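# Push cart through self-closing door into yellow bay

## Task

Move the utility cart through the self-closing door into the other room and leave it parked in the yellow bay so that every one of its four wheels sits inside the taped outline and none rests on the tape. The case of copy paper has to finish in the cart's top tray without any part of it extending beyond the tray's edges, and the door must be closed at the end. Either or both robots may be used, but neither may tip over or finish leaning.

## Robot and tools

ROBOTS. Two identical Hello Robot Stretch 4 units, r1 and r2. Each has an omni-wheel base, a lift on a vertical mast, and one arm that telescopes forward, ending in a wrist (yaw, pitch, roll) and a two-finger gripper. The base rim lies within 0.23 m of the base origin; the robot stands about 1.6 m tall. Each robot reports in its own frames, so only camera images, lidar_m and wrist_depth_mm reveal where one robot is relative to the other. Robots pressing hard on each other (including one gripper squeezing the other's fingers) ends the scene as a failure; once bases touch, even millimetres more driving is a hard press. Objects touching robots do not count.

FRAMES. Base frame: origin on the floor beneath the base centre, x forward, y left, z up, metres. hand_pose (a point between open fingertips) is in this frame and may be slightly off. Odometry frame is the base frame at scene start; base_odometry counts wheel turns only (slip counts as motion), heading in rad, left positive, -3.142 to 3.142. If turned_by_wheels and turned_by_imu differ by more than about 0.1 rad over a move, the base probably slipped or bumped something. base_tilt is in degrees (forward/right positive), with up to about 3 degrees of fixed error.

TOOL move. Arguments: r1, r2 (each that robot's share of one action), cameras, blocking. blocking must always be false; the call returns in about 0.5 s while motion continues. Per robot give "base", "joints", or both, plus optional "speeds", "pace", "contact_limits"; or give {"end_of_arm": "enable_torque"} on its own to re-power limp wrist or gripper motors. base is an offset from where the base last reported itself, in metres or radians: translate_m (forward +, -2 to 2), strafe_m (left +, -2 to 2), rotate_rad (counter-clockwise +, -3.2 to 3.2). Only translate_m and strafe_m may be combined (straight diagonal, no turning). joints are absolute targets: lift_m 0 to 1.2; arm_m 0 to 0.55; wrist_yaw_rad -1.134 to 4.276 (0 forward, left +, 3.14 folded back); wrist_pitch_rad -1.117 to 4.259 (0 level, 1.57 pointing down); wrist_roll_rad -1.117 to 4.259 (clockwise + seen from behind); gripper_m -0.038 to 0.141, the fingertip gap (fixed error up to 0.015; -0.02 or less makes fingers press together). Out-of-range joint targets are clipped; other out-of-range values are refused and unknown keys make the call invalid. pace is "slow", "default", "fast" or "max" (base 0.1/0.3/0.4/0.6 m/s; lift 0.15/0.3/0.4/0.5 m/s; arm 0.1/0.4/0.6/0.7 m/s). A high lift slows the base, down to 0.3 m/s at lift_m 1.2. speeds overrides per joint (not gripper_m). contact_limits, 0 to 1 (default 0.5), for arm_m, lift_m, translate_m, strafe_m, rotate_rad, given only next to that command; a base limit persists until the next action naming base. Motions start together and may finish separately; a move lasts at most 14 s. A new move replaces only the targets it names. Leaving a robot out gives it nothing new. cameras: list of names (r1_/r2_ head_camera, head_left_camera, head_right_camera, wrist_camera, or "all"); omitted means all, [] means none.

TOOL wait: seconds 0 to 10, plus cameras; returns early when a commanded robot comes to rest. wait(0) shows progress in the "earlier move" line. TOOL stop: cameras only; brakes all motions; braked joints can still press on what they touch. TOOL zoom_image: camera and region [x0, y0, x1, y1] in pixels, at most 504 by 504, from that camera's latest image. TOOL finished_scene: scene (its number); irreversible, and the goal must hold without the robots.

RESULTS. "move" line: per robot, done or its worst status. base_status/joint_status: done, moving, off_target (may still push), contact_stop (went slack), time_out, limit_stop_at_own_body, limit_stop_at_tilt (lean above 6 degrees; arm, lift and wheels go slack), torque_fault. Any unplanned stop or refusal cancels the rest of the reply's move/wait/finished_scene calls. "as last shown" marks robots not commanded. on_its_own reports uncommanded behaviour (held, slack, off). lidar_m: 12 distances in metres, 30 degree sectors, first straight ahead, counter-clockwise (4th left, 7th behind, 10th right); "-" is nothing seen or closer than 0.25 m; misses clear objects and thin legs. wrist_depth_mm: 7x7 grid of depths 100 to 2000 mm, "-" unknown. motor_effort in percent (peak in brackets); servo_current in mA. pictures line gives image order.

GRIPPING. Close to more than 0.015 below the object's width (about 0.06 below resists tugs); use -0.02 or less behind a handle. Gripper readings do not prove a hold; after closing to 0.015 or more, a rise in gripper servo_current does.

AVOID. Self-collision: gripper over base with lift below about 0.2 (0.45 pointing down); pitch below -0.2 combined with roll below -0.4 or above 4; yaw + pitch below about -1.1; folded wrist tilting or rolling. Tipping: turning, driving or stopping with over 1 kg held and arm_m above 0.2, especially at fast paces; steady high pushes or pulls. When both robots carry one load, their travel can differ by about 3 cm per metre and tip one. Use lift contact_limits of at least 0.3 for 2 kg. Avoid drops, slams, hard hits and releasing moving objects.

Each tool is called by a JSON object that holds its "name" and its "arguments".

## Session

{"name": "move", "arguments": {"blocking": false}}

Scene clock: 0.00 s.
r1.base_odometry: x=+0.000 y=+0.000 heading=+0.000
r1.turned_by_wheels: +0.000
r1.turned_by_imu: +0.000
r1.base_tilt: forward=-1.6 right=+1.3
r1.lidar_m: 1.92 2.25 3.81 1.93 0.97 0.84 0.83 0.93 0.77 0.76 0.93 1.59
r1.base_status: not commanded
r1.joint_positions: lift_m=+0.127 arm_m=+0.000 wrist_yaw_rad=+3.089 wrist_pitch_rad=+0.002 wrist_roll_rad=+0.000 gripper_m=+0.056
r1.joint_status: not commanded
r1.measured_speeds: all 0
r1.motor_effort: lift_m=+20 arm_m=-4 wheel_0=+0 wheel_1=+1 wheel_2=+1
r1.servo_current: wrist_yaw_rad=39 wrist_pitch_rad=46 wrist_roll_rad=65 gripper_m=39
r1.hand_pose: x=-0.1125 y=+0.1024 z=+0.3046 quat_wxyz=(+0.026, -0.001, +0.000, +1.000) (m; r1's base frame)
r1.wrist_depth_mm: 137 138 - - - - - / 113 139 - - - - - / 117 140 224 - - - - / 137 161 - - - - - / - - - - - - - / - - 191 - 187 - - / 842 759 750 788 788 732 768
r2.base_odometry: x=+0.000 y=+0.000 heading=+0.000
r2.turned_by_wheels: +0.000
r2.turned_by_imu: +0.000
r2.base_tilt: forward=-0.6 right=+0.1
r2.lidar_m: 2.02 1.45 1.40 1.49 2.01 2.22 2.34 3.17 1.60 3.62 2.59 2.46
r2.base_status: not commanded
r2.joint_positions: lift_m=+0.295 arm_m=+0.000 wrist_yaw_rad=+3.133 wrist_pitch_rad=+0.002 wrist_roll_rad=+0.000 gripper_m=+0.056
r2.joint_status: not commanded
r2.measured_speeds: all 0
r2.motor_effort: lift_m=+18 arm_m=-4 wheel_0=+0 wheel_1=-1 wheel_2=+0
r2.servo_current: wrist_yaw_rad=46 wrist_pitch_rad=39 wrist_roll_rad=46 gripper_m=59
r2.hand_pose: x=-0.1167 y=+0.0898 z=+0.4727 quat_wxyz=(+0.004, -0.001, +0.000, +1.000) (m; r2's base frame)
r2.wrist_depth_mm: - 140 - - - - - / - 126 150 - - - - / - 130 185 - - - - / 144 143 272 - - - - / 229 - - - - - - / 226 1576 196 1576 190 1618 1464 / 226 1060 1138 - - 1025 1060
pictures: r1_head_camera, r1_head_left_camera, r1_head_right_camera, r1_wrist_camera, r2_head_camera, r2_head_left_camera, r2_head_right_camera, r2_wrist_camera
Images, in order (width x height): r1_head_camera 420x560, r1_head_left_camera 420x672, r1_head_right_camera 420x672, r1_wrist_camera 616x392, r2_head_camera 420x560, r2_head_left_camera 420x672, r2_head_right_camera 420x672, r2_wrist_camera 616x392.

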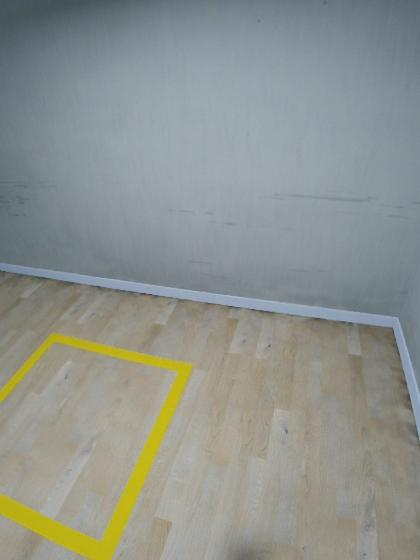

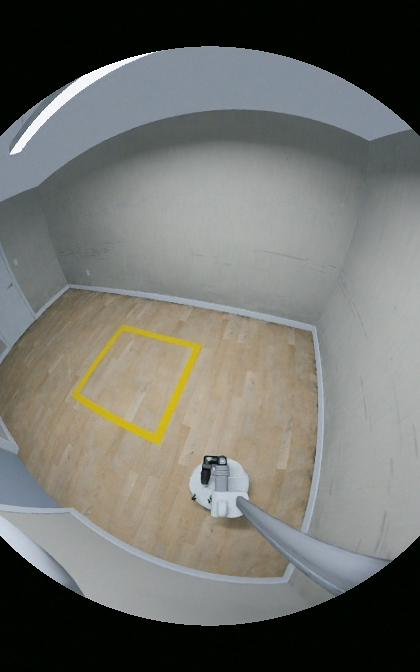

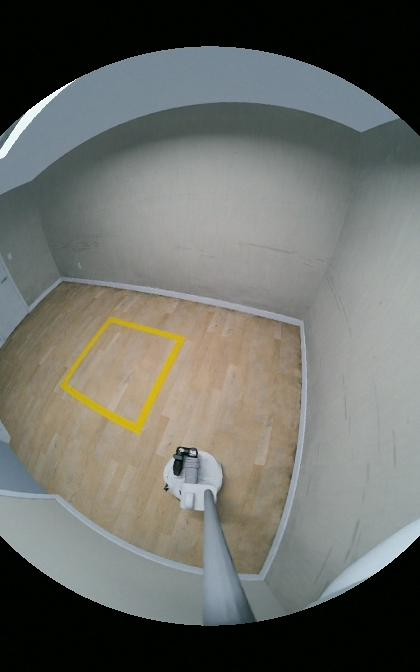

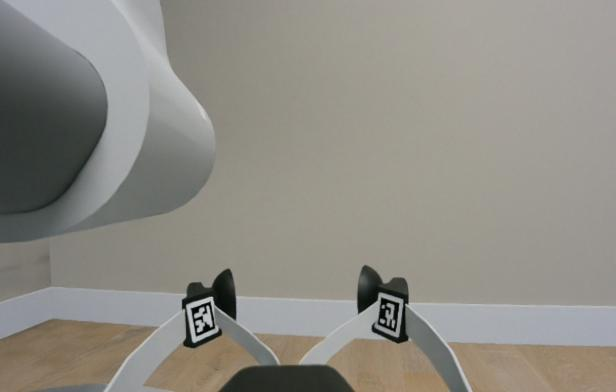

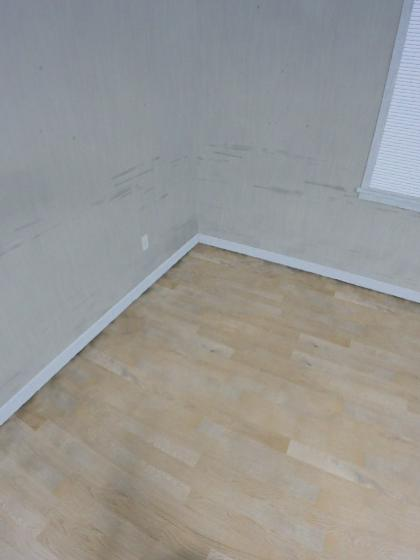

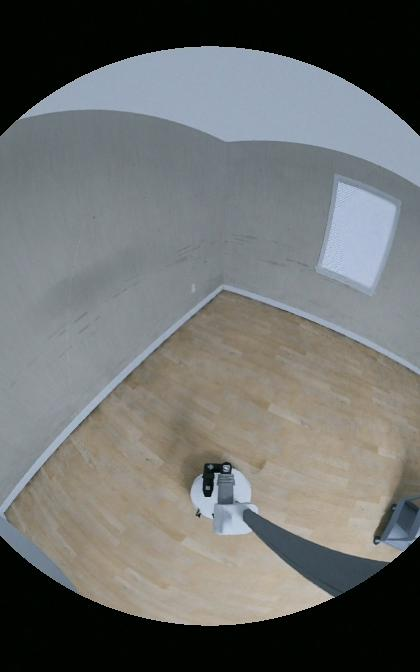

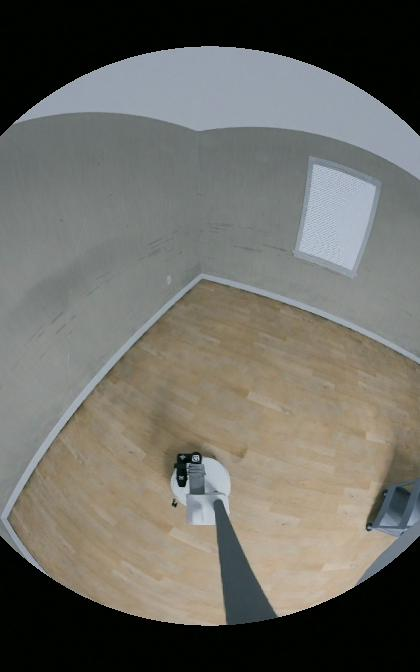

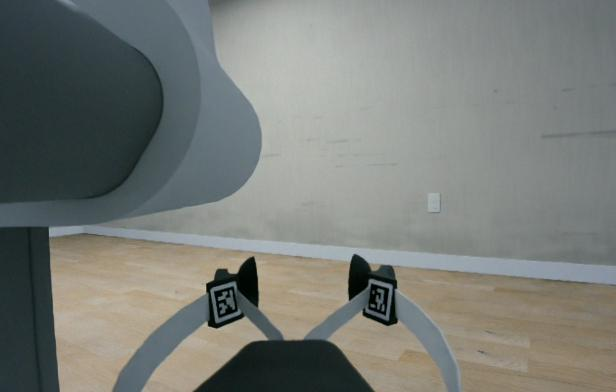

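{"name": "move", "arguments": {"blocking": false, "cameras": [], "r1": {"base": {"rotate_rad": 1.2}}, "r2": {"base": {"rotate_rad": -1.5}}}}

{"name": "wait", "arguments": {"seconds": 3, "cameras": []}}

{"name": "wait", "arguments": {"seconds": 1}}

Scene clock: 4.00 s.
move: r1 moving; r2 moving
r1.base_odometry: x=+0.000 y=+0.000 heading=+0.252
r1.turned_by_wheels: +0.252
r1.turned_by_imu: +0.252
r1.base_tilt: forward=-1.6 right=+1.2
r1.lidar_m: 1.98 2.71 3.66 1.25 0.89 0.80 0.87 0.80 0.77 0.82 1.11 1.92
r1.base_status: rotate_rad moving
r1.joint_positions: lift_m=+0.127 arm_m=+0.000 wrist_yaw_rad=+3.089 wrist_pitch_rad=+0.002 wrist_roll_rad=+0.000 gripper_m=+0.056
r1.joint_status: not commanded
r1.measured_speeds: translate_m=-0.001 strafe_m=-0.001 rotate_rad=+0.980 lift_m=+0.000 arm_m=+0.000 wrist_yaw_rad=+0.000 wrist_pitch_rad=+0.000 wrist_roll_rad=+0.000
r1.motor_effort: lift_m=+20(20) arm_m=-4(4) wheel_0=-8(9) wheel_1=-6(9) wheel_2=-7(7)
r1.servo_current: wrist_yaw_rad=59(59) wrist_pitch_rad=39(46) wrist_roll_rad=46(59) gripper_m=39(39)
r1.hand_pose: x=-0.1125 y=+0.1024 z=+0.3046 quat_wxyz=(+0.026, -0.001, +0.000, +1.000) (m; r1's base frame)
r1.wrist_depth_mm: 136 138 - - - - - / 113 139 - - - - - / 114 140 226 - - - - / 137 160 - - - - - / - - - - - - - / - 1060 190 - 187 - - / 778 750 750 798 750 699 732
r2.base_odometry: x=+0.000 y=+0.000 heading=-0.252
r2.turned_by_wheels: -0.252
r2.turned_by_imu: -0.244
r2.base_tilt: forward=-0.7 right=+0.1
r2.lidar_m: 2.52 1.62 1.40 1.40 1.67 2.23 2.24 2.64 1.59 1.63 2.93 2.49
r2.base_status: rotate_rad moving
r2.joint_positions: lift_m=+0.295 arm_m=+0.000 wrist_yaw_rad=+3.133 wrist_pitch_rad=+0.002 wrist_roll_rad=+0.000 gripper_m=+0.056
r2.joint_status: not commanded
r2.measured_speeds: translate_m=+0.000 strafe_m=+0.000 rotate_rad=-0.974 lift_m=+0.000 arm_m=+0.000 wrist_yaw_rad=+0.000 wrist_pitch_rad=+0.000 wrist_roll_rad=+0.000
r2.motor_effort: lift_m=+18(18) arm_m=-4(4) wheel_0=+8(9) wheel_1=+8(10) wheel_2=+9(11)
r2.servo_current: wrist_yaw_rad=33(52) wrist_pitch_rad=39(46) wrist_roll_rad=52(52) gripper_m=39(59)
r2.hand_pose: x=-0.1167 y=+0.0898 z=+0.4727 quat_wxyz=(+0.004, -0.001, +0.000, +1.000) (m; r2's base frame)
r2.wrist_depth_mm: - 141 - - - - - / - 127 150 - - - - / - 130 184 - - - - / 144 143 272 - - - - / 229 - - - - - - / 227 1576 196 1576 190 1661 1464 / 226 1060 1138 - - 1060 1060
pictures: none
No camera images: "cameras" was empty.

Scene clock: 5.33 s.
earlier move: r1 done; r2 moving
r1.base_odometry: x=+0.000 y=+0.000 heading=+1.200
r1.turned_by_wheels: +0.948
r1.turned_by_imu: +0.953
r1.base_tilt: forward=-1.6 right=+1.3
r1.lidar_m: 3.90 1.54 0.93 0.82 0.85 0.82 0.77 0.75 1.00 1.89 1.97 2.45
r1.base_status: done
r1.joint_positions: lift_m=+0.127 arm_m=+0.000 wrist_yaw_rad=+3.089 wrist_pitch_rad=+0.002 wrist_roll_rad=+0.000 gripper_m=+0.056
r1.joint_status: not commanded
r1.measured_speeds: all 0
r1.motor_effort: lift_m=+20(20) arm_m=-4(4) wheel_0=-2(10) wheel_1=-2(9) wheel_2=+0(8)
r1.servo_current: wrist_yaw_rad=65(65) wrist_pitch_rad=39(52) wrist_roll_rad=59(65) gripper_m=39(46)
r1.hand_pose: x=-0.1125 y=+0.1024 z=+0.3046 quat_wxyz=(+0.026, -0.001, +0.000, +1.000) (m; r1's base frame)
r1.wrist_depth_mm: 136 139 - - - - - / 113 139 - - - - - / 117 139 229 - - - - / 137 162 - - - - - / - - - - - - - / - - 191 - 188 - - / 788 163 750 798 778 778 778
r2.base_odometry: x=+0.000 y=+0.000 heading=-1.499
r2.turned_by_wheels: -1.248
r2.turned_by_imu: -1.215
r2.base_tilt: forward=-0.7 right=+0.1
r2.lidar_m: 3.33 2.51 2.48 1.87 1.46 1.39 1.52 2.19 2.22 2.42 3.48 1.60
r2.base_status: rotate_rad moving
r2.joint_positions: lift_m=+0.295 arm_m=+0.000 wrist_yaw_rad=+3.133 wrist_pitch_rad=+0.002 wrist_roll_rad=+0.000 gripper_m=+0.056
r2.joint_status: not commanded
r2.measured_speeds: all 0
r2.motor_effort: lift_m=+18(18) arm_m=-4(4) wheel_0=+0(11) wheel_1=+2(11) wheel_2=+2(11)
r2.servo_current: wrist_yaw_rad=46(59) wrist_pitch_rad=33(46) wrist_roll_rad=46(52) gripper_m=46(59)
r2.hand_pose: x=-0.1167 y=+0.0898 z=+0.4727 quat_wxyz=(+0.004, -0.001, +0.000, +1.000) (m; r2's base frame)
r2.wrist_depth_mm: - 140 - - - - - / - 126 141 - - - - / - 129 184 - - - - / 144 144 265 - - - - / 230 - - - - - - / 227 1576 195 1336 190 - - / 226 1042 1138 - - 1025 1060
wait: 1.33 of 3 s (r1 has come to rest)
pictures: none
No camera images: "cameras" was empty.

Scene clock: 5.53 s.
earlier move: r2 done
r1.base_odometry: x=+0.000 y=+0.000 heading=+1.200
r1.turned_by_wheels: +0.000
r1.turned_by_imu: +0.000
r1.base_tilt: forward=-1.6 right=+1.3
r1.lidar_m: 3.91 1.53 0.90 0.84 0.85 0.85 0.76 0.78 0.99 1.92 1.92 2.44
r1.base_status: done
r1.joint_positions: lift_m=+0.127 arm_m=+0.000 wrist_yaw_rad=+3.089 wrist_pitch_rad=+0.002 wrist_roll_rad=+0.000 gripper_m=+0.056
r1.joint_status: not commanded
r1.measured_speeds: all 0
r1.motor_effort: lift_m=+20(20) arm_m=-4(4) wheel_0=-2(10) wheel_1=-1(9) wheel_2=+0(8)
r1.servo_current: wrist_yaw_rad=33(65) wrist_pitch_rad=33(52) wrist_roll_rad=52(65) gripper_m=39(46)
r1.hand_pose: x=-0.1125 y=+0.1024 z=+0.3046 quat_wxyz=(+0.026, -0.001, +0.000, +1.000) (m; r1's base frame)
r1.wrist_depth_mm: 136 139 - - - - - / 113 139 - - - - - / 117 140 229 - - - - / 137 161 - - - - - / - - - - - - - / - - 190 - 187 - - / 778 163 759 788 788 788 778
r2.base_odometry: x=+0.000 y=+0.000 heading=-1.499
r2.turned_by_wheels: +0.000
r2.turned_by_imu: +0.000
r2.base_tilt: forward=-0.6 right=+0.1
r2.lidar_m: 3.34 2.53 2.50 1.87 1.44 1.40 1.52 2.20 2.23 2.38 3.46 1.60
r2.base_status: done
r2.joint_positions: lift_m=+0.295 arm_m=+0.000 wrist_yaw_rad=+3.133 wrist_pitch_rad=+0.002 wrist_roll_rad=+0.000 gripper_m=+0.056
r2.joint_status: not commanded
r2.measured_speeds: all 0
r2.motor_effort: lift_m=+18(18) arm_m=-4(4) wheel_0=+3(11) wheel_1=+1(11) wheel_2=+2(11)
r2.servo_current: wrist_yaw_rad=39(59) wrist_pitch_rad=39(46) wrist_roll_rad=52(52) gripper_m=39(59)
r2.hand_pose: x=-0.1167 y=+0.0898 z=+0.4727 quat_wxyz=(+0.004, -0.001, +0.000, +1.000) (m; r2's base frame)
r2.wrist_depth_mm: - 140 - - - - - / - 126 142 - - - - / - 130 185 - - - - / 144 143 265 - - - - / 229 - - - - - - / 228 1537 196 1336 190 - - / 226 1060 1138 - - 1042 1078
wait: 0.20 of 1 s (r2 has come to rest)
pictures: r1_head_camera, r1_head_left_camera, r1_head_right_camera, r1_wrist_camera, r2_head_camera, r2_head_left_camera, r2_head_right_camera, r2_wrist_camera
Images, in order (width x height): r1_head_camera 420x560, r1_head_left_camera 420x672, r1_head_right_camera 420x672, r1_wrist_camera 616x392, r2_head_camera 420x560, r2_head_left_camera 420x672, r2_head_right_camera 420x672, r2_wrist_camera 616x392.

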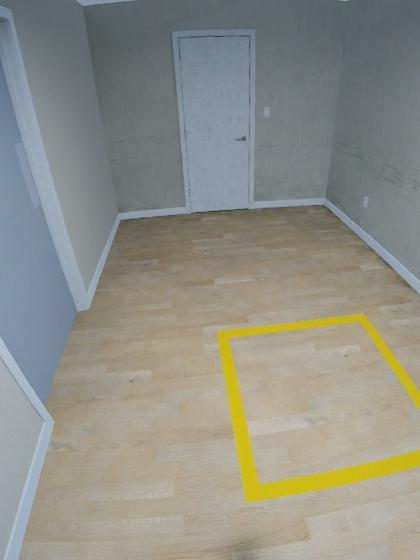

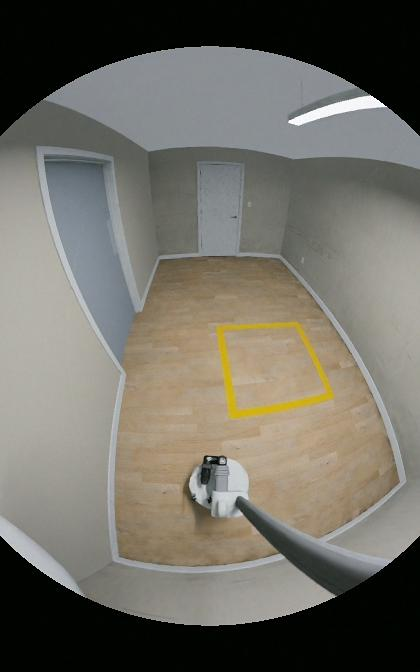

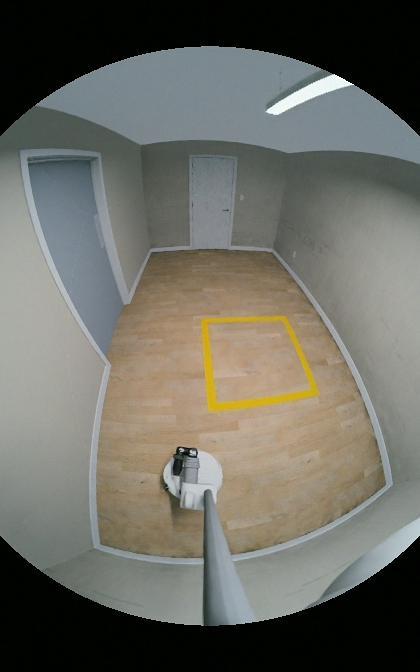

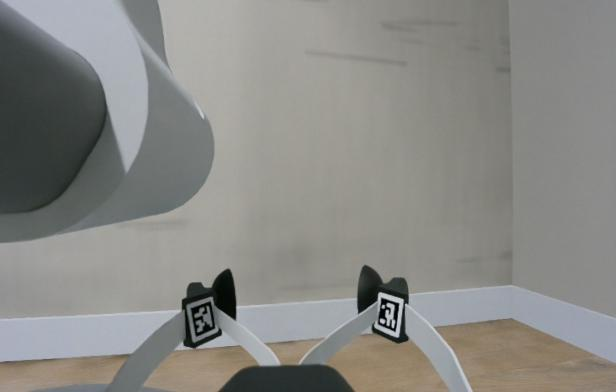

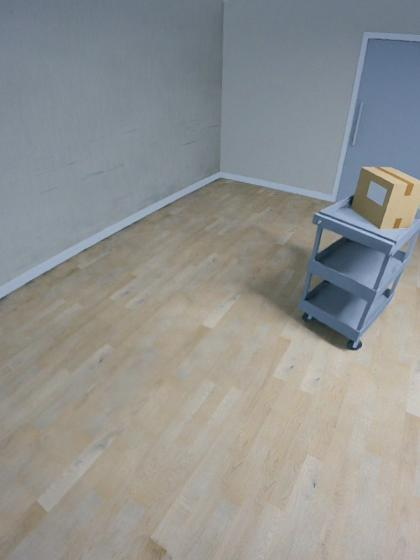

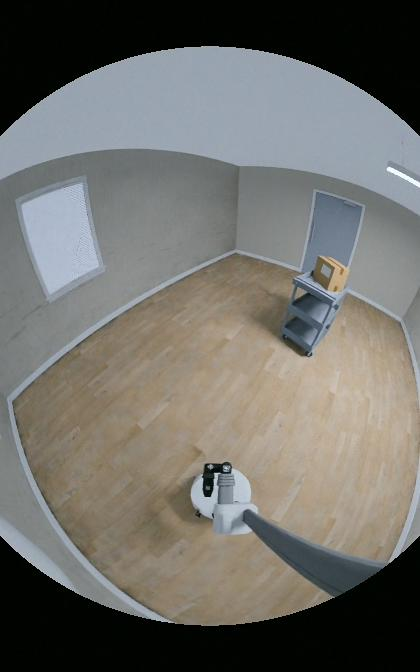

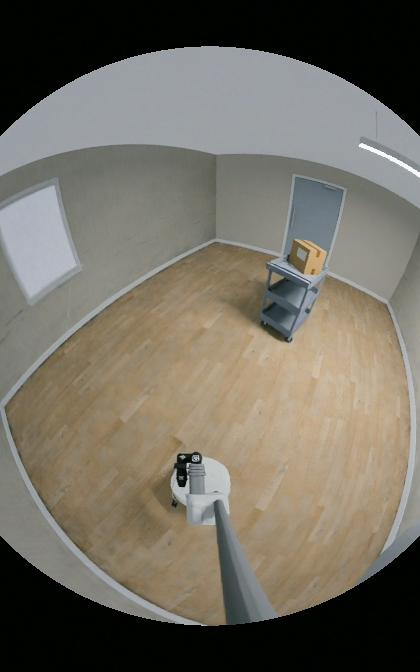

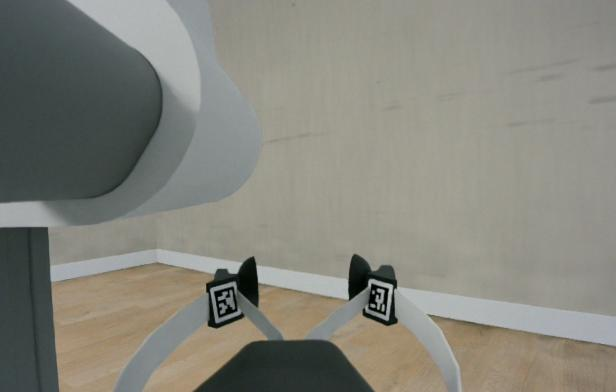

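{"name": "zoom_image", "arguments": {"camera": "r2_head_camera", "region": [270, 0, 420, 360]}}

{"name": "zoom_image", "arguments": {"camera": "r2_head_left_camera", "region": [230, 150, 420, 370]}}

{"name": "zoom_image", "arguments": {"camera": "r1_head_left_camera", "region": [20, 120, 200, 400]}}

Scaled by 1.400 from the camera's 420x560 image, which has a finer 1200x1600 frame.

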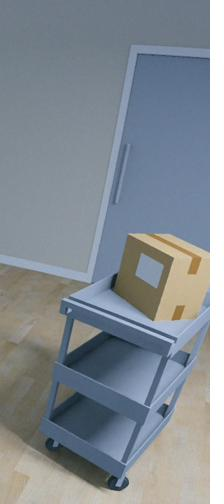

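Scaled by 2.291 from the camera's 420x672 image, which has a finer 600x960 frame.

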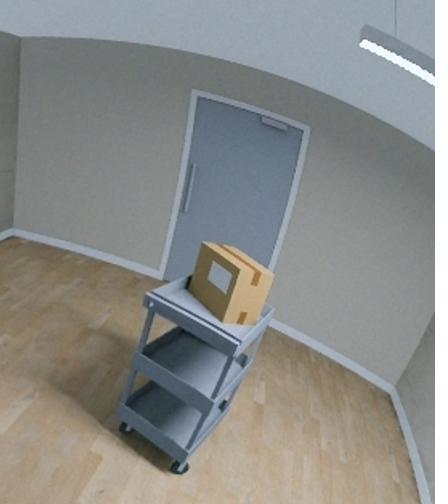

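Scaled by 1.800 from the camera's 420x672 image, which has a finer 600x960 frame.

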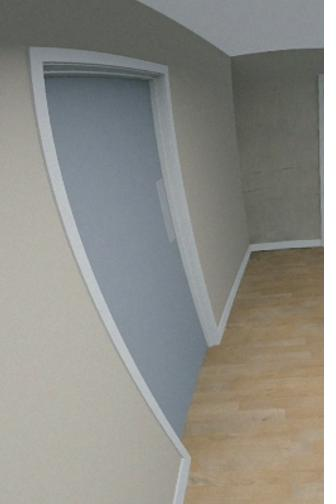

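{"name": "move", "arguments": {"blocking": false, "cameras": [], "r1": {"base": {"rotate_rad": 1.571}}, "r2": {"base": {"rotate_rad": -0.5}, "joints": {"lift_m": 0.9}}}}

{"name": "wait", "arguments": {"seconds": 4, "cameras": []}}

{"name": "wait", "arguments": {"seconds": 3, "cameras": ["r1_head_camera","r1_head_left_camera","r2_head_camera","r2_head_left_camera"]}}

Scene clock: 35.23 s.
move: r1 moving; r2 moving
r1.base_odometry: x=+0.000 y=+0.000 heading=+1.452
r1.turned_by_wheels: +0.252
r1.turned_by_imu: +0.253
r1.base_tilt: forward=-1.6 right=+1.3
r1.lidar_m: 2.28 1.10 0.84 0.83 0.91 0.80 0.76 0.87 1.31 1.94 2.08 3.15
r1.base_status: rotate_rad moving
r1.joint_positions: lift_m=+0.127 arm_m=+0.000 wrist_yaw_rad=+3.089 wrist_pitch_rad=+0.002 wrist_roll_rad=+0.000 gripper_m=+0.056
r1.joint_status: not commanded
r1.measured_speeds: translate_m=-0.001 strafe_m=-0.001 rotate_rad=+0.981 lift_m=+0.000 arm_m=+0.000 wrist_yaw_rad=+0.000 wrist_pitch_rad=+0.000 wrist_roll_rad=+0.000
r1.motor_effort: lift_m=+20(20) arm_m=-4(4) wheel_0=-6(9) wheel_1=-6(9) wheel_2=-6(7)
r1.servo_current: wrist_yaw_rad=52(52) wrist_pitch_rad=46(46) wrist_roll_rad=46(65) gripper_m=46(46)
r1.hand_pose: x=-0.1125 y=+0.1024 z=+0.3046 quat_wxyz=(+0.026, -0.001, +0.000, +1.000) (m; r1's base frame)
r1.wrist_depth_mm: 136 138 - - - - - / 113 139 - - - - - / 117 139 229 - - - - / 137 162 - - - - - / - - - - - - - / - - 190 - 188 - - / 788 715 759 143 741 768 820
r2.base_odometry: x=+0.000 y=+0.000 heading=-1.752
r2.turned_by_wheels: -0.252
r2.turned_by_imu: -0.244
r2.base_tilt: forward=-0.7 right=+0.0
r2.lidar_m: 1.69 2.82 2.49 2.48 1.56 1.39 1.43 1.73 2.22 2.25 2.77 1.60
r2.base_status: rotate_rad moving
r2.joint_positions: lift_m=+0.333 arm_m=+0.000 wrist_yaw_rad=+3.133 wrist_pitch_rad=+0.002 wrist_roll_rad=+0.000 gripper_m=+0.056
r2.joint_status: lift_m moving
r2.measured_speeds: translate_m=+0.000 strafe_m=+0.000 rotate_rad=-0.976 lift_m=+0.146 arm_m=+0.000 wrist_yaw_rad=+0.000 wrist_pitch_rad=+0.000 wrist_roll_rad=+0.000
r2.motor_effort: lift_m=+24(24) arm_m=-4(4) wheel_0=+5(10) wheel_1=+8(9) wheel_2=+10(11)
r2.servo_current: wrist_yaw_rad=46(59) wrist_pitch_rad=46(46) wrist_roll_rad=46(59) gripper_m=52(52)
r2.hand_pose: x=-0.1167 y=+0.0898 z=+0.5103 quat_wxyz=(+0.004, -0.001, +0.000, +1.000) (m; r2's base frame)
r2.wrist_depth_mm: - 141 - - - - - / - 126 141 - - - - / - 130 184 - - - - / 144 144 207 - - - - / 230 - - - - - - / 227 1661 195 171 191 - - / 226 1138 1182 - - 1098 1060
pictures: none
No camera images: "cameras" was empty.

Scene clock: 36.80 s.
earlier move: r1 done; r2 moving
r1.base_odometry: x=+0.000 y=+0.000 heading=+2.770
r1.turned_by_wheels: +1.318
r1.turned_by_imu: +1.326
r1.base_tilt: forward=-1.6 right=+1.3
r1.lidar_m: 0.82 0.86 0.84 0.76 0.78 1.00 1.91 1.96 2.47 3.95 1.58 0.93
r1.base_status: done
r1.joint_positions: lift_m=+0.127 arm_m=+0.000 wrist_yaw_rad=+3.089 wrist_pitch_rad=+0.002 wrist_roll_rad=+0.000 gripper_m=+0.056
r1.joint_status: not commanded
r1.measured_speeds: all 0
r1.motor_effort: lift_m=+20(20) arm_m=-4(4) wheel_0=-1(10) wheel_1=-2(10) wheel_2=+0(9)
r1.servo_current: wrist_yaw_rad=33(65) wrist_pitch_rad=39(52) wrist_roll_rad=52(65) gripper_m=46(52)
r1.hand_pose: x=-0.1125 y=+0.1024 z=+0.3046 quat_wxyz=(+0.026, -0.001, +0.000, +1.000) (m; r1's base frame)
r1.wrist_depth_mm: 136 139 - - - - - / 113 139 - - - - - / 117 140 272 - - - - / 137 161 - - - - - / 1661 - - - - - - / 1205 1182 193 1182 188 1060 - / 842 759 750 809 788 778 759
r2.base_odometry: x=+0.000 y=+0.000 heading=-1.999
r2.turned_by_wheels: -0.247
r2.turned_by_imu: -0.241
r2.base_tilt: forward=-0.6 right=+0.1
r2.lidar_m: 1.59 3.28 2.53 2.48 1.82 1.43 1.42 1.52 2.28 2.22 2.42 3.57
r2.base_status: done
r2.joint_positions: lift_m=+0.765 arm_m=+0.000 wrist_yaw_rad=+3.133 wrist_pitch_rad=+0.002 wrist_roll_rad=+0.000 gripper_m=+0.056
r2.joint_status: lift_m moving
r2.measured_speeds: translate_m=+0.000 strafe_m=+0.000 rotate_rad=+0.000 lift_m=+0.290 arm_m=+0.000 wrist_yaw_rad=+0.000 wrist_pitch_rad=+0.000 wrist_roll_rad=+0.000
r2.motor_effort: lift_m=+23(26) arm_m=-4(4) wheel_0=+2(10) wheel_1=+3(9) wheel_2=+4(11)
r2.servo_current: wrist_yaw_rad=52(65) wrist_pitch_rad=46(46) wrist_roll_rad=46(59) gripper_m=52(52)
r2.hand_pose: x=-0.1167 y=+0.0898 z=+0.9430 quat_wxyz=(+0.004, -0.001, +0.000, +1.000) (m; r2's base frame)
r2.wrist_depth_mm: - 140 - - - - - / - 126 142 - - - - / - 129 185 - - - - / 144 143 207 - - - - / 219 - - - - - - / 220 - 189 - 188 - - / 225 - - - - - -
wait: 1.57 of 4 s (r1 has come to rest)
pictures: none
No camera images: "cameras" was empty.

Scene clock: 38.03 s.
earlier move: r2 done
r1.base_odometry: x=+0.000 y=+0.000 heading=+2.770
r1.turned_by_wheels: +0.000
r1.turned_by_imu: +0.000
r1.base_tilt: forward=-1.6 right=+1.3
r1.lidar_m: 0.84 0.85 0.84 0.76 0.78 1.00 1.92 1.98 2.48 3.94 1.58 0.91
r1.base_status: done
r1.joint_positions: lift_m=+0.127 arm_m=+0.000 wrist_yaw_rad=+3.089 wrist_pitch_rad=+0.002 wrist_roll_rad=+0.000 gripper_m=+0.056
r1.joint_status: not commanded
r1.measured_speeds: all 0
r1.motor_effort: lift_m=+20(20) arm_m=-4(4) wheel_0=-2(10) wheel_1=-2(10) wheel_2=+0(9)
r1.servo_current: wrist_yaw_rad=46(72) wrist_pitch_rad=46(52) wrist_roll_rad=52(65) gripper_m=39(52)
r1.hand_pose: x=-0.1125 y=+0.1024 z=+0.3046 quat_wxyz=(+0.026, -0.001, +0.000, +1.000) (m; r1's base frame)
r1.wrist_depth_mm: 136 138 - - - - - / 113 139 - - - - - / 118 140 273 - - - - / 137 162 - - - - - / 1661 - - - - - - / 1182 1205 194 1205 188 1060 - / 842 750 750 798 788 778 768
r2.base_odometry: x=+0.000 y=+0.000 heading=-1.999
r2.turned_by_wheels: +0.000
r2.turned_by_imu: +0.000
r2.base_tilt: forward=-0.7 right=+0.0
r2.lidar_m: 1.61 3.24 2.55 2.49 1.83 1.44 1.41 1.52 2.26 2.22 2.41 3.62
r2.base_status: done
r2.joint_positions: lift_m=+0.900 arm_m=+0.000 wrist_yaw_rad=+3.133 wrist_pitch_rad=+0.002 wrist_roll_rad=+0.000 gripper_m=+0.056
r2.joint_status: all done
r2.measured_speeds: all 0
r2.motor_effort: lift_m=+21(26) arm_m=-4(4) wheel_0=+2(10) wheel_1=+3(9) wheel_2=+4(11)
r2.servo_current: wrist_yaw_rad=46(65) wrist_pitch_rad=46(46) wrist_roll_rad=46(59) gripper_m=52(52)
r2.hand_pose: x=-0.1167 y=+0.0898 z=+1.0775 quat_wxyz=(+0.004, -0.001, +0.000, +1.000) (m; r2's base frame)
r2.wrist_depth_mm: - 141 - - - - - / - 126 142 - - - - / - 130 184 - - - - / 144 143 217 - - - - / 220 - - - - - - / 220 - 190 - 189 - - / 225 - - - - - -
wait: 1.23 of 3 s (r2 has come to rest)
pictures: r1_head_camera, r1_head_left_camera, r2_head_camera, r2_head_left_camera
Images, in order (width x height): r1_head_camera 420x560, r1_head_left_camera 420x672, r2_head_camera 420x560, r2_head_left_camera 420x672.

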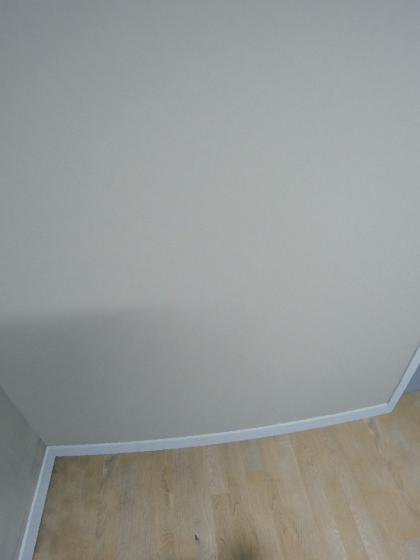

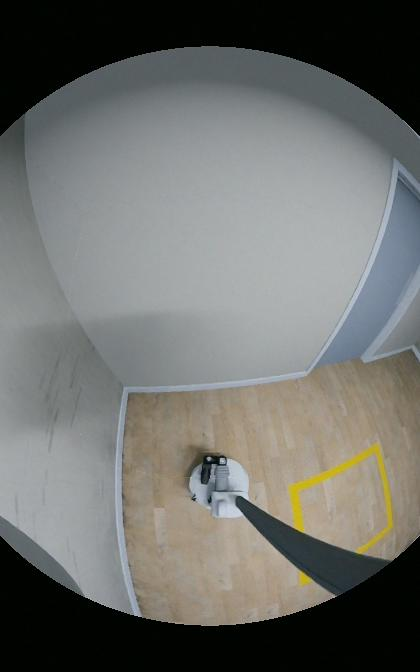

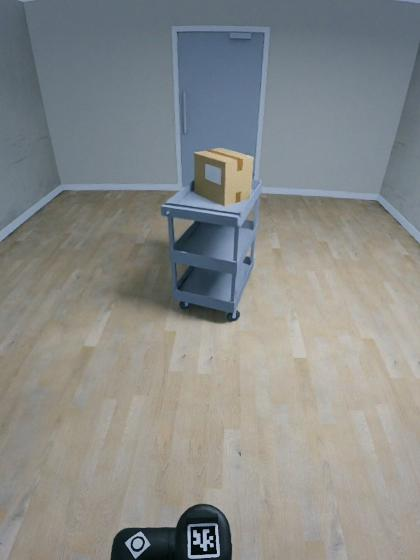

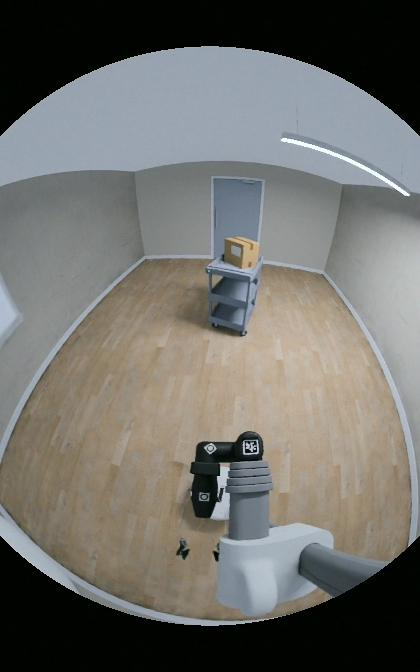

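{"name": "zoom_image", "arguments": {"camera": "r2_head_camera", "region": [130, 10, 300, 330]}}

{"name": "zoom_image", "arguments": {"camera": "r2_head_camera", "region": [150, 140, 270, 220]}}

Scaled by 1.575 from the camera's 420x560 image, which has a finer 1200x1600 frame.

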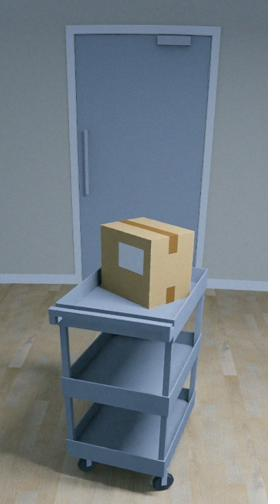

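Scaled by 4.200 from the camera's 420x560 image, which has a finer 1200x1600 frame.

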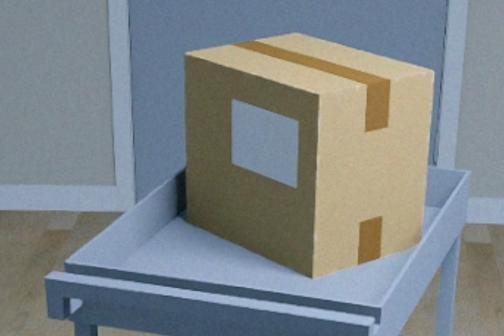

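{"name": "move", "arguments": {"blocking": false, "cameras": [], "r1": {"base": {"strafe_m": -1.3}, "joints": {"lift_m": 0.9}}, "r2": {"base": {"translate_m": 0.35}, "joints": {"wrist_yaw_rad": 0.0, "gripper_m": 0.1}}}}

{"name": "wait", "arguments": {"seconds": 5, "cameras": []}}

{"name": "wait", "arguments": {"seconds": 5, "cameras": ["r1_head_camera","r1_head_left_camera","r2_head_camera","r2_wrist_camera"]}}

Scene clock: 112.73 s.
move: r1 moving; r2 moving
r1.base_odometry: x=+0.013 y=+0.034 heading=+2.771
r1.turned_by_wheels: +0.000
r1.turned_by_imu: +0.000
r1.base_tilt: forward=-1.6 right=+1.3
r1.lidar_m: 0.84 0.86 0.89 0.81 0.82 1.01 1.92 1.95 2.45 3.89 1.56 0.94
r1.base_status: strafe_m moving
r1.joint_positions: lift_m=+0.164 arm_m=+0.000 wrist_yaw_rad=+3.089 wrist_pitch_rad=+0.002 wrist_roll_rad=+0.000 gripper_m=+0.056
r1.joint_status: lift_m moving
r1.measured_speeds: translate_m=+0.000 strafe_m=-0.139 rotate_rad=+0.003 lift_m=+0.146 arm_m=+0.000 wrist_yaw_rad=+0.000 wrist_pitch_rad=+0.000 wrist_roll_rad=+0.000
r1.motor_effort: lift_m=+27(27) arm_m=-4(4) wheel_0=+10(10) wheel_1=-7(10) wheel_2=+0(2)
r1.servo_current: wrist_yaw_rad=39(65) wrist_pitch_rad=39(52) wrist_roll_rad=46(78) gripper_m=33(52)
r1.hand_pose: x=-0.1125 y=+0.1024 z=+0.3421 quat_wxyz=(+0.026, -0.001, +0.000, +1.000) (m; r1's base frame)
r1.wrist_depth_mm: 136 139 - - - - - / 114 139 - - - - - / 117 140 274 - - - - / 137 161 - - - - - / - - - - - - - / 1336 1308 191 1308 187 - - / 931 809 831 878 866 831 809
r2.base_odometry: x=-0.013 y=-0.028 heading=-1.999
r2.turned_by_wheels: +0.000
r2.turned_by_imu: +0.001
r2.base_tilt: forward=-0.7 right=+0.1
r2.lidar_m: 1.59 3.21 2.53 2.47 1.88 1.46 1.44 1.55 2.27 2.23 2.41 3.58
r2.base_status: translate_m moving
r2.joint_positions: lift_m=+0.900 arm_m=+0.000 wrist_yaw_rad=+2.571 wrist_pitch_rad=+0.002 wrist_roll_rad=+0.000 gripper_m=+0.075
r2.joint_status: wrist_yaw_rad moving; gripper_m moving
r2.measured_speeds: translate_m=+0.120 strafe_m=-0.001 rotate_rad=+0.002 lift_m=+0.000 arm_m=+0.000 wrist_yaw_rad=-1.732 wrist_pitch_rad=+0.000 wrist_roll_rad=+0.000
r2.motor_effort: lift_m=+21(21) arm_m=-4(4) wheel_0=+7(10) wheel_1=+8(9) wheel_2=-12(13)
r2.servo_current: wrist_yaw_rad=85(143) wrist_pitch_rad=46(46) wrist_roll_rad=52(59) gripper_m=85(98)
r2.hand_pose: x=-0.0245 y=+0.2294 z=+1.0775 quat_wxyz=(+0.282, -0.001, +0.000, +0.960) (m; r2's base frame)
r2.wrist_depth_mm: - - - - - - - / - - - - - - - / - - - - - - - / - - - - - - - / - - - - - - - / - - 189 - 187 - - / - - - - - - -
pictures: none
No camera images: "cameras" was empty.

Scene clock: 114.90 s.
earlier move: r1 moving; r2 done
r1.base_odometry: x=+0.234 y=+0.601 heading=+2.771
r1.turned_by_wheels: +0.000
r1.turned_by_imu: -0.003
r1.base_tilt: forward=-1.6 right=+1.2
r1.lidar_m: 0.92 0.94 1.19 1.40 1.42 1.81 1.84 1.86 2.36 3.31 1.72 1.00
r1.base_status: strafe_m moving
r1.joint_positions: lift_m=+0.776 arm_m=+0.000 wrist_yaw_rad=+3.089 wrist_pitch_rad=+0.002 wrist_roll_rad=+0.000 gripper_m=+0.056
r1.joint_status: lift_m moving
r1.measured_speeds: translate_m=+0.000 strafe_m=-0.301 rotate_rad=+0.000 lift_m=+0.277 arm_m=+0.000 wrist_yaw_rad=+0.000 wrist_pitch_rad=+0.000 wrist_roll_rad=+0.000
r1.motor_effort: lift_m=+25(30) arm_m=-4(4) wheel_0=+5(11) wheel_1=-5(10) wheel_2=+0(2)
r1.servo_current: wrist_yaw_rad=46(72) wrist_pitch_rad=46(52) wrist_roll_rad=52(78) gripper_m=33(52)
r1.hand_pose: x=-0.1125 y=+0.1024 z=+0.9538 quat_wxyz=(+0.026, -0.001, +0.000, +1.000) (m; r1's base frame)
r1.wrist_depth_mm: 136 138 - - - - - / 113 139 - - - - - / 117 140 229 - - - - / 137 161 - - - - - / - - - - - - - / - - 190 - 187 - - / - 140 - 153 - 1921 -
r2.base_odometry: x=-0.145 y=-0.318 heading=-1.999
r2.turned_by_wheels: +0.000
r2.turned_by_imu: +0.000
r2.base_tilt: forward=-0.7 right=+0.1
r2.lidar_m: 1.29 3.20 2.49 2.44 2.26 1.78 1.75 1.90 2.31 2.26 2.45 3.65
r2.base_status: done
r2.joint_positions: lift_m=+0.900 arm_m=+0.000 wrist_yaw_rad=+0.003 wrist_pitch_rad=+0.002 wrist_roll_rad=+0.000 gripper_m=+0.100
r2.joint_status: all done
r2.measured_speeds: all 0
r2.motor_effort: lift_m=+21(21) arm_m=-4(4) wheel_0=+3(12) wheel_1=+3(9) wheel_2=-4(14)
r2.servo_current: wrist_yaw_rad=59(150) wrist_pitch_rad=39(46) wrist_roll_rad=46(59) gripper_m=52(130)
r2.hand_pose: x=+0.4596 y=-0.0865 z=+1.0775 quat_wxyz=(+1.000, +0.000, +0.001, +0.002) (m; r2's base frame)
r2.wrist_depth_mm: - - - - - - - / - - - - - - - / - - - - - - - / - - - - - - - / - - - 1464 1366 - - / - - 195 1229 193 - - / - - - - - - -
wait: 2.17 of 5 s (r2 has come to rest)
pictures: none
No camera images: "cameras" was empty.

Scene clock: 117.90 s.
earlier move: r1 done
r1.base_odometry: x=+0.471 y=+1.211 heading=+2.771
r1.turned_by_wheels: +0.000
r1.turned_by_imu: -0.003
r1.base_tilt: forward=-1.6 right=+1.2
r1.lidar_m: 1.09 1.05 1.31 2.06 2.08 1.92 1.73 1.76 2.24 2.65 1.77 1.22
r1.base_status: done
r1.joint_positions: lift_m=+0.900 arm_m=+0.000 wrist_yaw_rad=+3.089 wrist_pitch_rad=+0.002 wrist_roll_rad=+0.000 gripper_m=+0.056
r1.joint_status: all done
r1.measured_speeds: all 0
r1.motor_effort: lift_m=+25(30) arm_m=-4(4) wheel_0=+2(11) wheel_1=+0(10) wheel_2=+0(2)
r1.servo_current: wrist_yaw_rad=39(72) wrist_pitch_rad=33(52) wrist_roll_rad=52(78) gripper_m=39(52)
r1.hand_pose: x=-0.1125 y=+0.1024 z=+1.0771 quat_wxyz=(+0.026, -0.001, +0.000, +1.000) (m; r1's base frame)
r1.wrist_depth_mm: - 138 - - - - - / 112 139 - - - - - / 116 139 220 - - - - / 136 158 - - - - - / - - - - - - - / - - 190 - 187 - - / - 141 - 137 - - -
r2.base_odometry: x=-0.145 y=-0.318 heading=-1.999
r2.turned_by_wheels: +0.000
r2.turned_by_imu: +0.000
r2.base_tilt: forward=-0.7 right=+0.1
r2.lidar_m: 1.28 3.21 2.51 2.45 2.28 1.80 1.75 1.89 2.33 2.26 2.45 3.66
r2.base_status: done
r2.joint_positions: lift_m=+0.900 arm_m=+0.000 wrist_yaw_rad=+0.003 wrist_pitch_rad=+0.002 wrist_roll_rad=+0.000 gripper_m=+0.100
r2.joint_status: all done
r2.measured_speeds: all 0
r2.motor_effort: lift_m=+21(21) arm_m=-4(4) wheel_0=+3(12) wheel_1=+3(9) wheel_2=-3(14)
r2.servo_current: wrist_yaw_rad=52(150) wrist_pitch_rad=46(46) wrist_roll_rad=39(65) gripper_m=52(130)
r2.hand_pose: x=+0.4596 y=-0.0865 z=+1.0775 quat_wxyz=(+1.000, +0.000, +0.001, +0.002) (m; r2's base frame)
r2.wrist_depth_mm: - - - - - - - / - - - - - - - / - - - - - - - / - - - - - - - / - - - 1464 1397 - - / - - 195 1229 193 - - / - - - - - - -
wait: 3.00 of 5 s (r1 has come to rest)
pictures: r1_head_camera, r1_head_left_camera, r2_head_camera, r2_wrist_camera
Images, in order (width x height): r1_head_camera 420x560, r1_head_left_camera 420x672, r2_head_camera 420x560, r2_wrist_camera 616x392.

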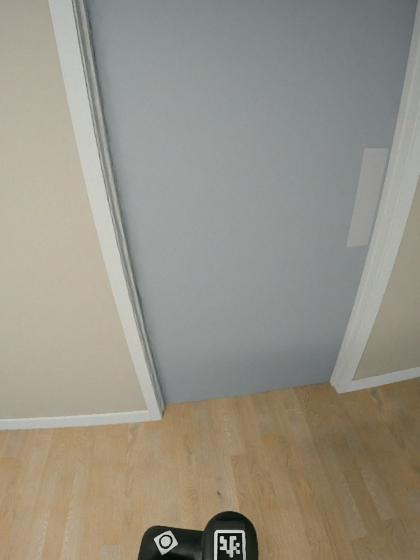

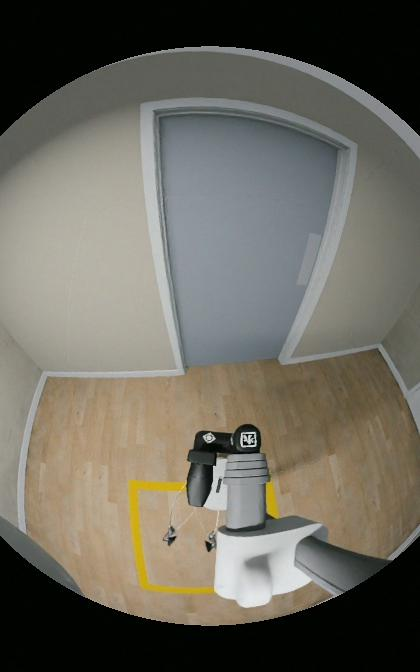

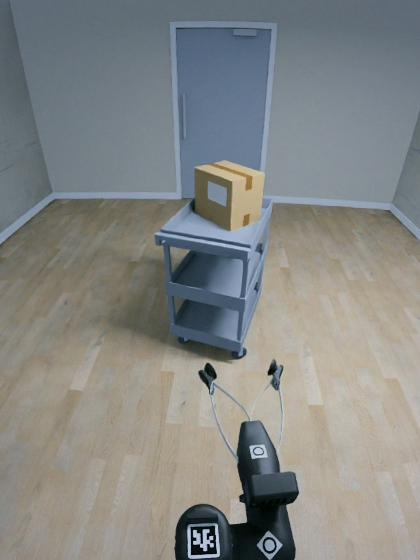

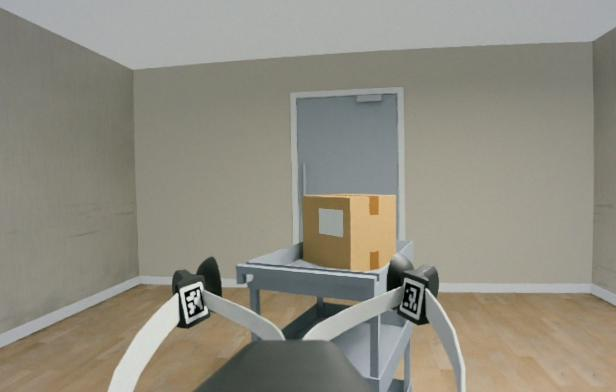

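{"name": "move", "arguments": {"blocking": false, "cameras": [], "r2": {"base": {"translate_m": 0.35, "strafe_m": 0.35}, "joints": {"lift_m": 0.8, "wrist_roll_rad": 1.57}}}}

{"name": "wait", "arguments": {"seconds": 5, "cameras": []}}

{"name": "move", "arguments": {"blocking": false, "cameras": [], "r2": {"base": {"rotate_rad": -0.35}}}}

{"name": "wait", "arguments": {"seconds": 3, "cameras": ["r2_head_camera","r2_wrist_camera"]}}

Scene clock: 148.23 s.
move: r2 moving
r1: as last shown
r1.turned_by_imu: +0.000
r1.lidar_m: 1.10 1.03 1.29 2.05 2.09 1.92 1.75 1.76 2.24 2.65 1.73 1.21
r1.motor_effort: lift_m=+25(25) arm_m=-4(4) wheel_0=+1(2) wheel_1=+0(0) wheel_2=+0(0)
r1.servo_current: wrist_yaw_rad=46(52) wrist_pitch_rad=39(46) wrist_roll_rad=33(65) gripper_m=39(46)
r1.wrist_depth_mm: - 138 - - - - - / 112 139 - - - - - / 116 139 220 - - - - / 136 157 - - - - - / - - - - - - - / - - 191 - 187 - - / - 140 - 137 - - -
r2.base_odometry: x=-0.134 y=-0.349 heading=-1.999
r2.turned_by_wheels: +0.000
r2.turned_by_imu: +0.000
r2.base_tilt: forward=-0.7 right=+0.1
r2.lidar_m: 1.24 3.21 2.48 2.42 2.30 1.79 1.75 1.94 2.32 2.29 2.45 3.69
r2.base_status: translate_m moving; strafe_m moving
r2.joint_positions: lift_m=+0.862 arm_m=+0.000 wrist_yaw_rad=+0.003 wrist_pitch_rad=+0.002 wrist_roll_rad=+0.589 gripper_m=+0.100
r2.joint_status: lift_m moving; wrist_roll_rad moving
r2.measured_speeds: translate_m=+0.088 strafe_m=+0.089 rotate_rad=-0.001 lift_m=-0.146 arm_m=+0.000 wrist_yaw_rad=+0.000 wrist_pitch_rad=+0.000 wrist_roll_rad=+1.820
r2.motor_effort: lift_m=+13(21) arm_m=-4(4) wheel_0=-2(9) wheel_1=+9(12) wheel_2=-10(11)
r2.servo_current: wrist_yaw_rad=46(52) wrist_pitch_rad=39(39) wrist_roll_rad=52(91) gripper_m=52(52)
r2.hand_pose: x=+0.4596 y=-0.0866 z=+1.0401 quat_wxyz=(+0.957, +0.290, +0.001, +0.001) (m; r2's base frame)
r2.wrist_depth_mm: - - - - - - - / - - - - - - - / - - - - - - - / - - - - 1397 - - / - - - - 1098 - - / - - 195 1205 187 1863 1661 / - - - - - - 1397
pictures: none
No camera images: "cameras" was empty.

Scene clock: 150.83 s.
earlier move: r2 done
r1.base_odometry: x=+0.471 y=+1.211 heading=+2.771
r1.turned_by_wheels: +0.000
r1.turned_by_imu: +0.000
r1.base_tilt: forward=-1.6 right=+1.3
r1.lidar_m: 1.08 1.05 1.31 2.06 2.09 1.94 1.73 1.77 2.22 2.65 1.71 1.21
r1.base_status: not commanded
r1.joint_positions: lift_m=+0.900 arm_m=+0.000 wrist_yaw_rad=+3.089 wrist_pitch_rad=+0.002 wrist_roll_rad=+0.000 gripper_m=+0.056
r1.joint_status: not commanded
r1.measured_speeds: all 0
r1.motor_effort: lift_m=+25(25) arm_m=-4(4) wheel_0=+2(2) wheel_1=+0(1) wheel_2=+0(0)
r1.servo_current: wrist_yaw_rad=59(72) wrist_pitch_rad=52(52) wrist_roll_rad=46(65) gripper_m=46(46)
r1.hand_pose: x=-0.1125 y=+0.1024 z=+1.0771 quat_wxyz=(+0.026, -0.001, +0.000, +1.000) (m; r1's base frame)
r1.wrist_depth_mm: - 138 - - - - - / 112 139 - - - - - / 116 139 220 - - - - / 137 157 - - - - - / - - - - - - - / - - 190 - 187 - - / - 140 - 137 - - -
r2.base_odometry: x=+0.028 y=-0.782 heading=-1.999
r2.turned_by_wheels: +0.000
r2.turned_by_imu: +0.001
r2.base_tilt: forward=-0.7 right=+0.1
r2.lidar_m: 1.05 2.68 2.13 2.05 2.29 2.09 2.06 2.21 2.71 2.65 2.86 1.03
r2.base_status: done
r2.joint_positions: lift_m=+0.800 arm_m=+0.000 wrist_yaw_rad=+0.003 wrist_pitch_rad=+0.002 wrist_roll_rad=+1.568 gripper_m=+0.100
r2.joint_status: all done
r2.measured_speeds: all 0
r2.motor_effort: lift_m=+14(21) arm_m=-4(4) wheel_0=-2(9) wheel_1=+3(13) wheel_2=-5(12)
r2.servo_current: wrist_yaw_rad=39(59) wrist_pitch_rad=33(52) wrist_roll_rad=46(104) gripper_m=52(52)
r2.hand_pose: x=+0.4596 y=-0.0866 z=+0.9781 quat_wxyz=(+0.708, +0.706, +0.002, +0.000) (m; r2's base frame)
r2.wrist_depth_mm: - - - 1008 778 768 - / - - - 1078 798 809 - / - - - - 854 854 - / - - - - - - 1366 / - - - - - - 1336 / - - 193 - 193 1708 1366 / - - - - - - 1366
wait: 2.60 of 5 s (r2 has come to rest)
pictures: none
No camera images: "cameras" was empty.

Scene clock: 151.33 s.
move: r2 moving
r1: as last shown
r1.lidar_m: 1.10 1.04 1.31 2.04 2.07 1.93 1.74 1.77 2.21 2.66 1.77 1.21
r1.motor_effort: lift_m=+25(25) arm_m=-4(4) wheel_0=+1(2) wheel_1=+0(1) wheel_2=+0(0)
r1.servo_current: wrist_yaw_rad=46(65) wrist_pitch_rad=39(46) wrist_roll_rad=65(65) gripper_m=39(46)
r1.wrist_depth_mm: - 138 - - - - - / 112 139 - - - - - / 116 139 220 - - - - / 137 157 - - - - - / - - - - - - - / - - 189 - 188 - - / - 140 - 137 - - -
r2.base_odometry: x=+0.028 y=-0.782 heading=-2.237
r2.turned_by_wheels: -0.238
r2.turned_by_imu: -0.231
r2.base_tilt: forward=-0.7 right=+0.1
r2.lidar_m: 1.03 3.45 2.31 2.05 2.07 2.26 2.08 2.09 2.66 2.65 2.69 1.04
r2.base_status: rotate_rad moving
r2.joint_positions: lift_m=+0.800 arm_m=+0.000 wrist_yaw_rad=+0.003 wrist_pitch_rad=+0.002 wrist_roll_rad=+1.568 gripper_m=+0.100
r2.joint_status: not commanded
r2.measured_speeds: translate_m=-0.001 strafe_m=+0.000 rotate_rad=-0.698 lift_m=+0.000 arm_m=+0.000 wrist_yaw_rad=-0.001 wrist_pitch_rad=+0.000 wrist_roll_rad=+0.000
r2.motor_effort: lift_m=+14(14) arm_m=-4(4) wheel_0=+7(8) wheel_1=+5(10) wheel_2=+6(10)
r2.servo_current: wrist_yaw_rad=59(59) wrist_pitch_rad=33(46) wrist_roll_rad=46(59) gripper_m=46(59)
r2.hand_pose: x=+0.4595 y=-0.0866 z=+0.9781 quat_wxyz=(+0.708, +0.706, +0.001, +0.000) (m; r2's base frame)
r2.wrist_depth_mm: - - - - - 1983 1336 / - - - - - 1708 1308 / - - - 1118 854 842 - / - - - 1205 878 854 - / - - - - 878 1618 1464 / - - 193 - 194 1708 1366 / - - - - - - 1366
pictures: none
No camera images: "cameras" was empty.

Scene clock: 151.97 s.
earlier move: r2 done
r1.base_odometry: x=+0.471 y=+1.211 heading=+2.771
r1.turned_by_wheels: +0.000
r1.turned_by_imu: +0.000
r1.base_tilt: forward=-1.6 right=+1.3
r1.lidar_m: 1.09 1.03 1.30 2.04 2.10 1.94 1.75 1.77 2.23 2.62 1.75 1.22
r1.base_status: not commanded
r1.joint_positions: lift_m=+0.900 arm_m=+0.000 wrist_yaw_rad=+3.089 wrist_pitch_rad=+0.002 wrist_roll_rad=+0.000 gripper_m=+0.056
r1.joint_status: not commanded
r1.measured_speeds: all 0
r1.motor_effort: lift_m=+25(25) arm_m=-4(4) wheel_0=+2(2) wheel_1=+0(1) wheel_2=+0(0)
r1.servo_current: wrist_yaw_rad=33(65) wrist_pitch_rad=46(46) wrist_roll_rad=33(65) gripper_m=39(46)
r1.hand_pose: x=-0.1125 y=+0.1024 z=+1.0771 quat_wxyz=(+0.026, -0.001, +0.000, +1.000) (m; r1's base frame)
r1.wrist_depth_mm: - 138 - - - - - / 112 139 - - - - - / 116 139 220 - - - - / 137 158 - - - - - / - - - - - - - / - - 190 - 188 - - / - 141 - 137 - - -
r2.base_odometry: x=+0.028 y=-0.782 heading=-2.348
r2.turned_by_wheels: -0.112
r2.turned_by_imu: -0.109
r2.base_tilt: forward=-0.7 right=+0.1
r2.lidar_m: 1.04 3.65 2.42 2.08 2.07 2.39 2.07 2.05 2.45 2.65 2.63 3.14
r2.base_status: done
r2.joint_positions: lift_m=+0.800 arm_m=+0.000 wrist_yaw_rad=+0.003 wrist_pitch_rad=+0.002 wrist_roll_rad=+1.568 gripper_m=+0.100
r2.joint_status: not commanded
r2.measured_speeds: all 0
r2.motor_effort: lift_m=+15(15) arm_m=-4(4) wheel_0=+3(8) wheel_1=+2(10) wheel_2=+4(10)
r2.servo_current: wrist_yaw_rad=52(59) wrist_pitch_rad=39(46) wrist_roll_rad=52(59) gripper_m=46(59)
r2.hand_pose: x=+0.4595 y=-0.0867 z=+0.9781 quat_wxyz=(+0.708, +0.706, +0.001, +0.000) (m; r2's base frame)
r2.wrist_depth_mm: - - - - - 1863 1336 / - - - - - 1983 1336 / - - - - - 1808 1366 / - - - 1118 1397 866 - / - - - 1205 878 878 - / - - 193 - 192 - 1430 / - - - - - - 1366
wait: 0.63 of 3 s (r2 has come to rest)
pictures: r2_head_camera, r2_wrist_camera
Images, in order (width x height): r2_head_camera 420x560, r2_wrist_camera 616x392.

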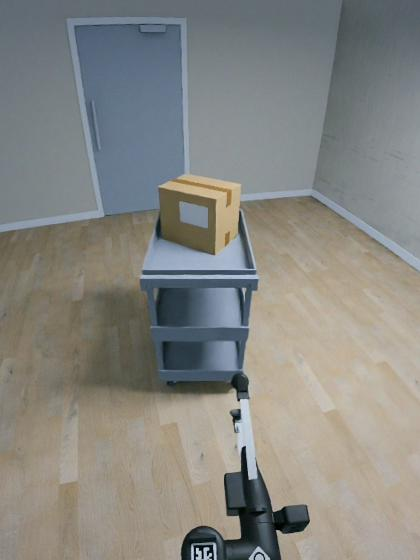

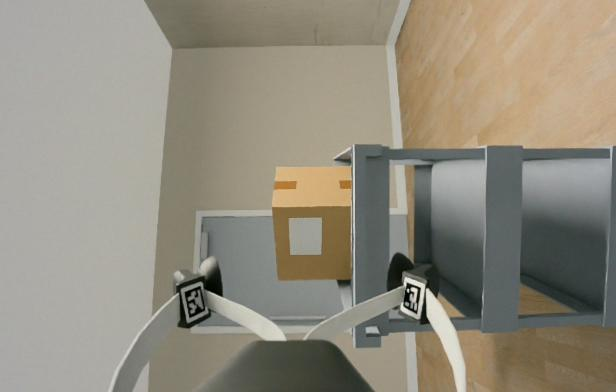

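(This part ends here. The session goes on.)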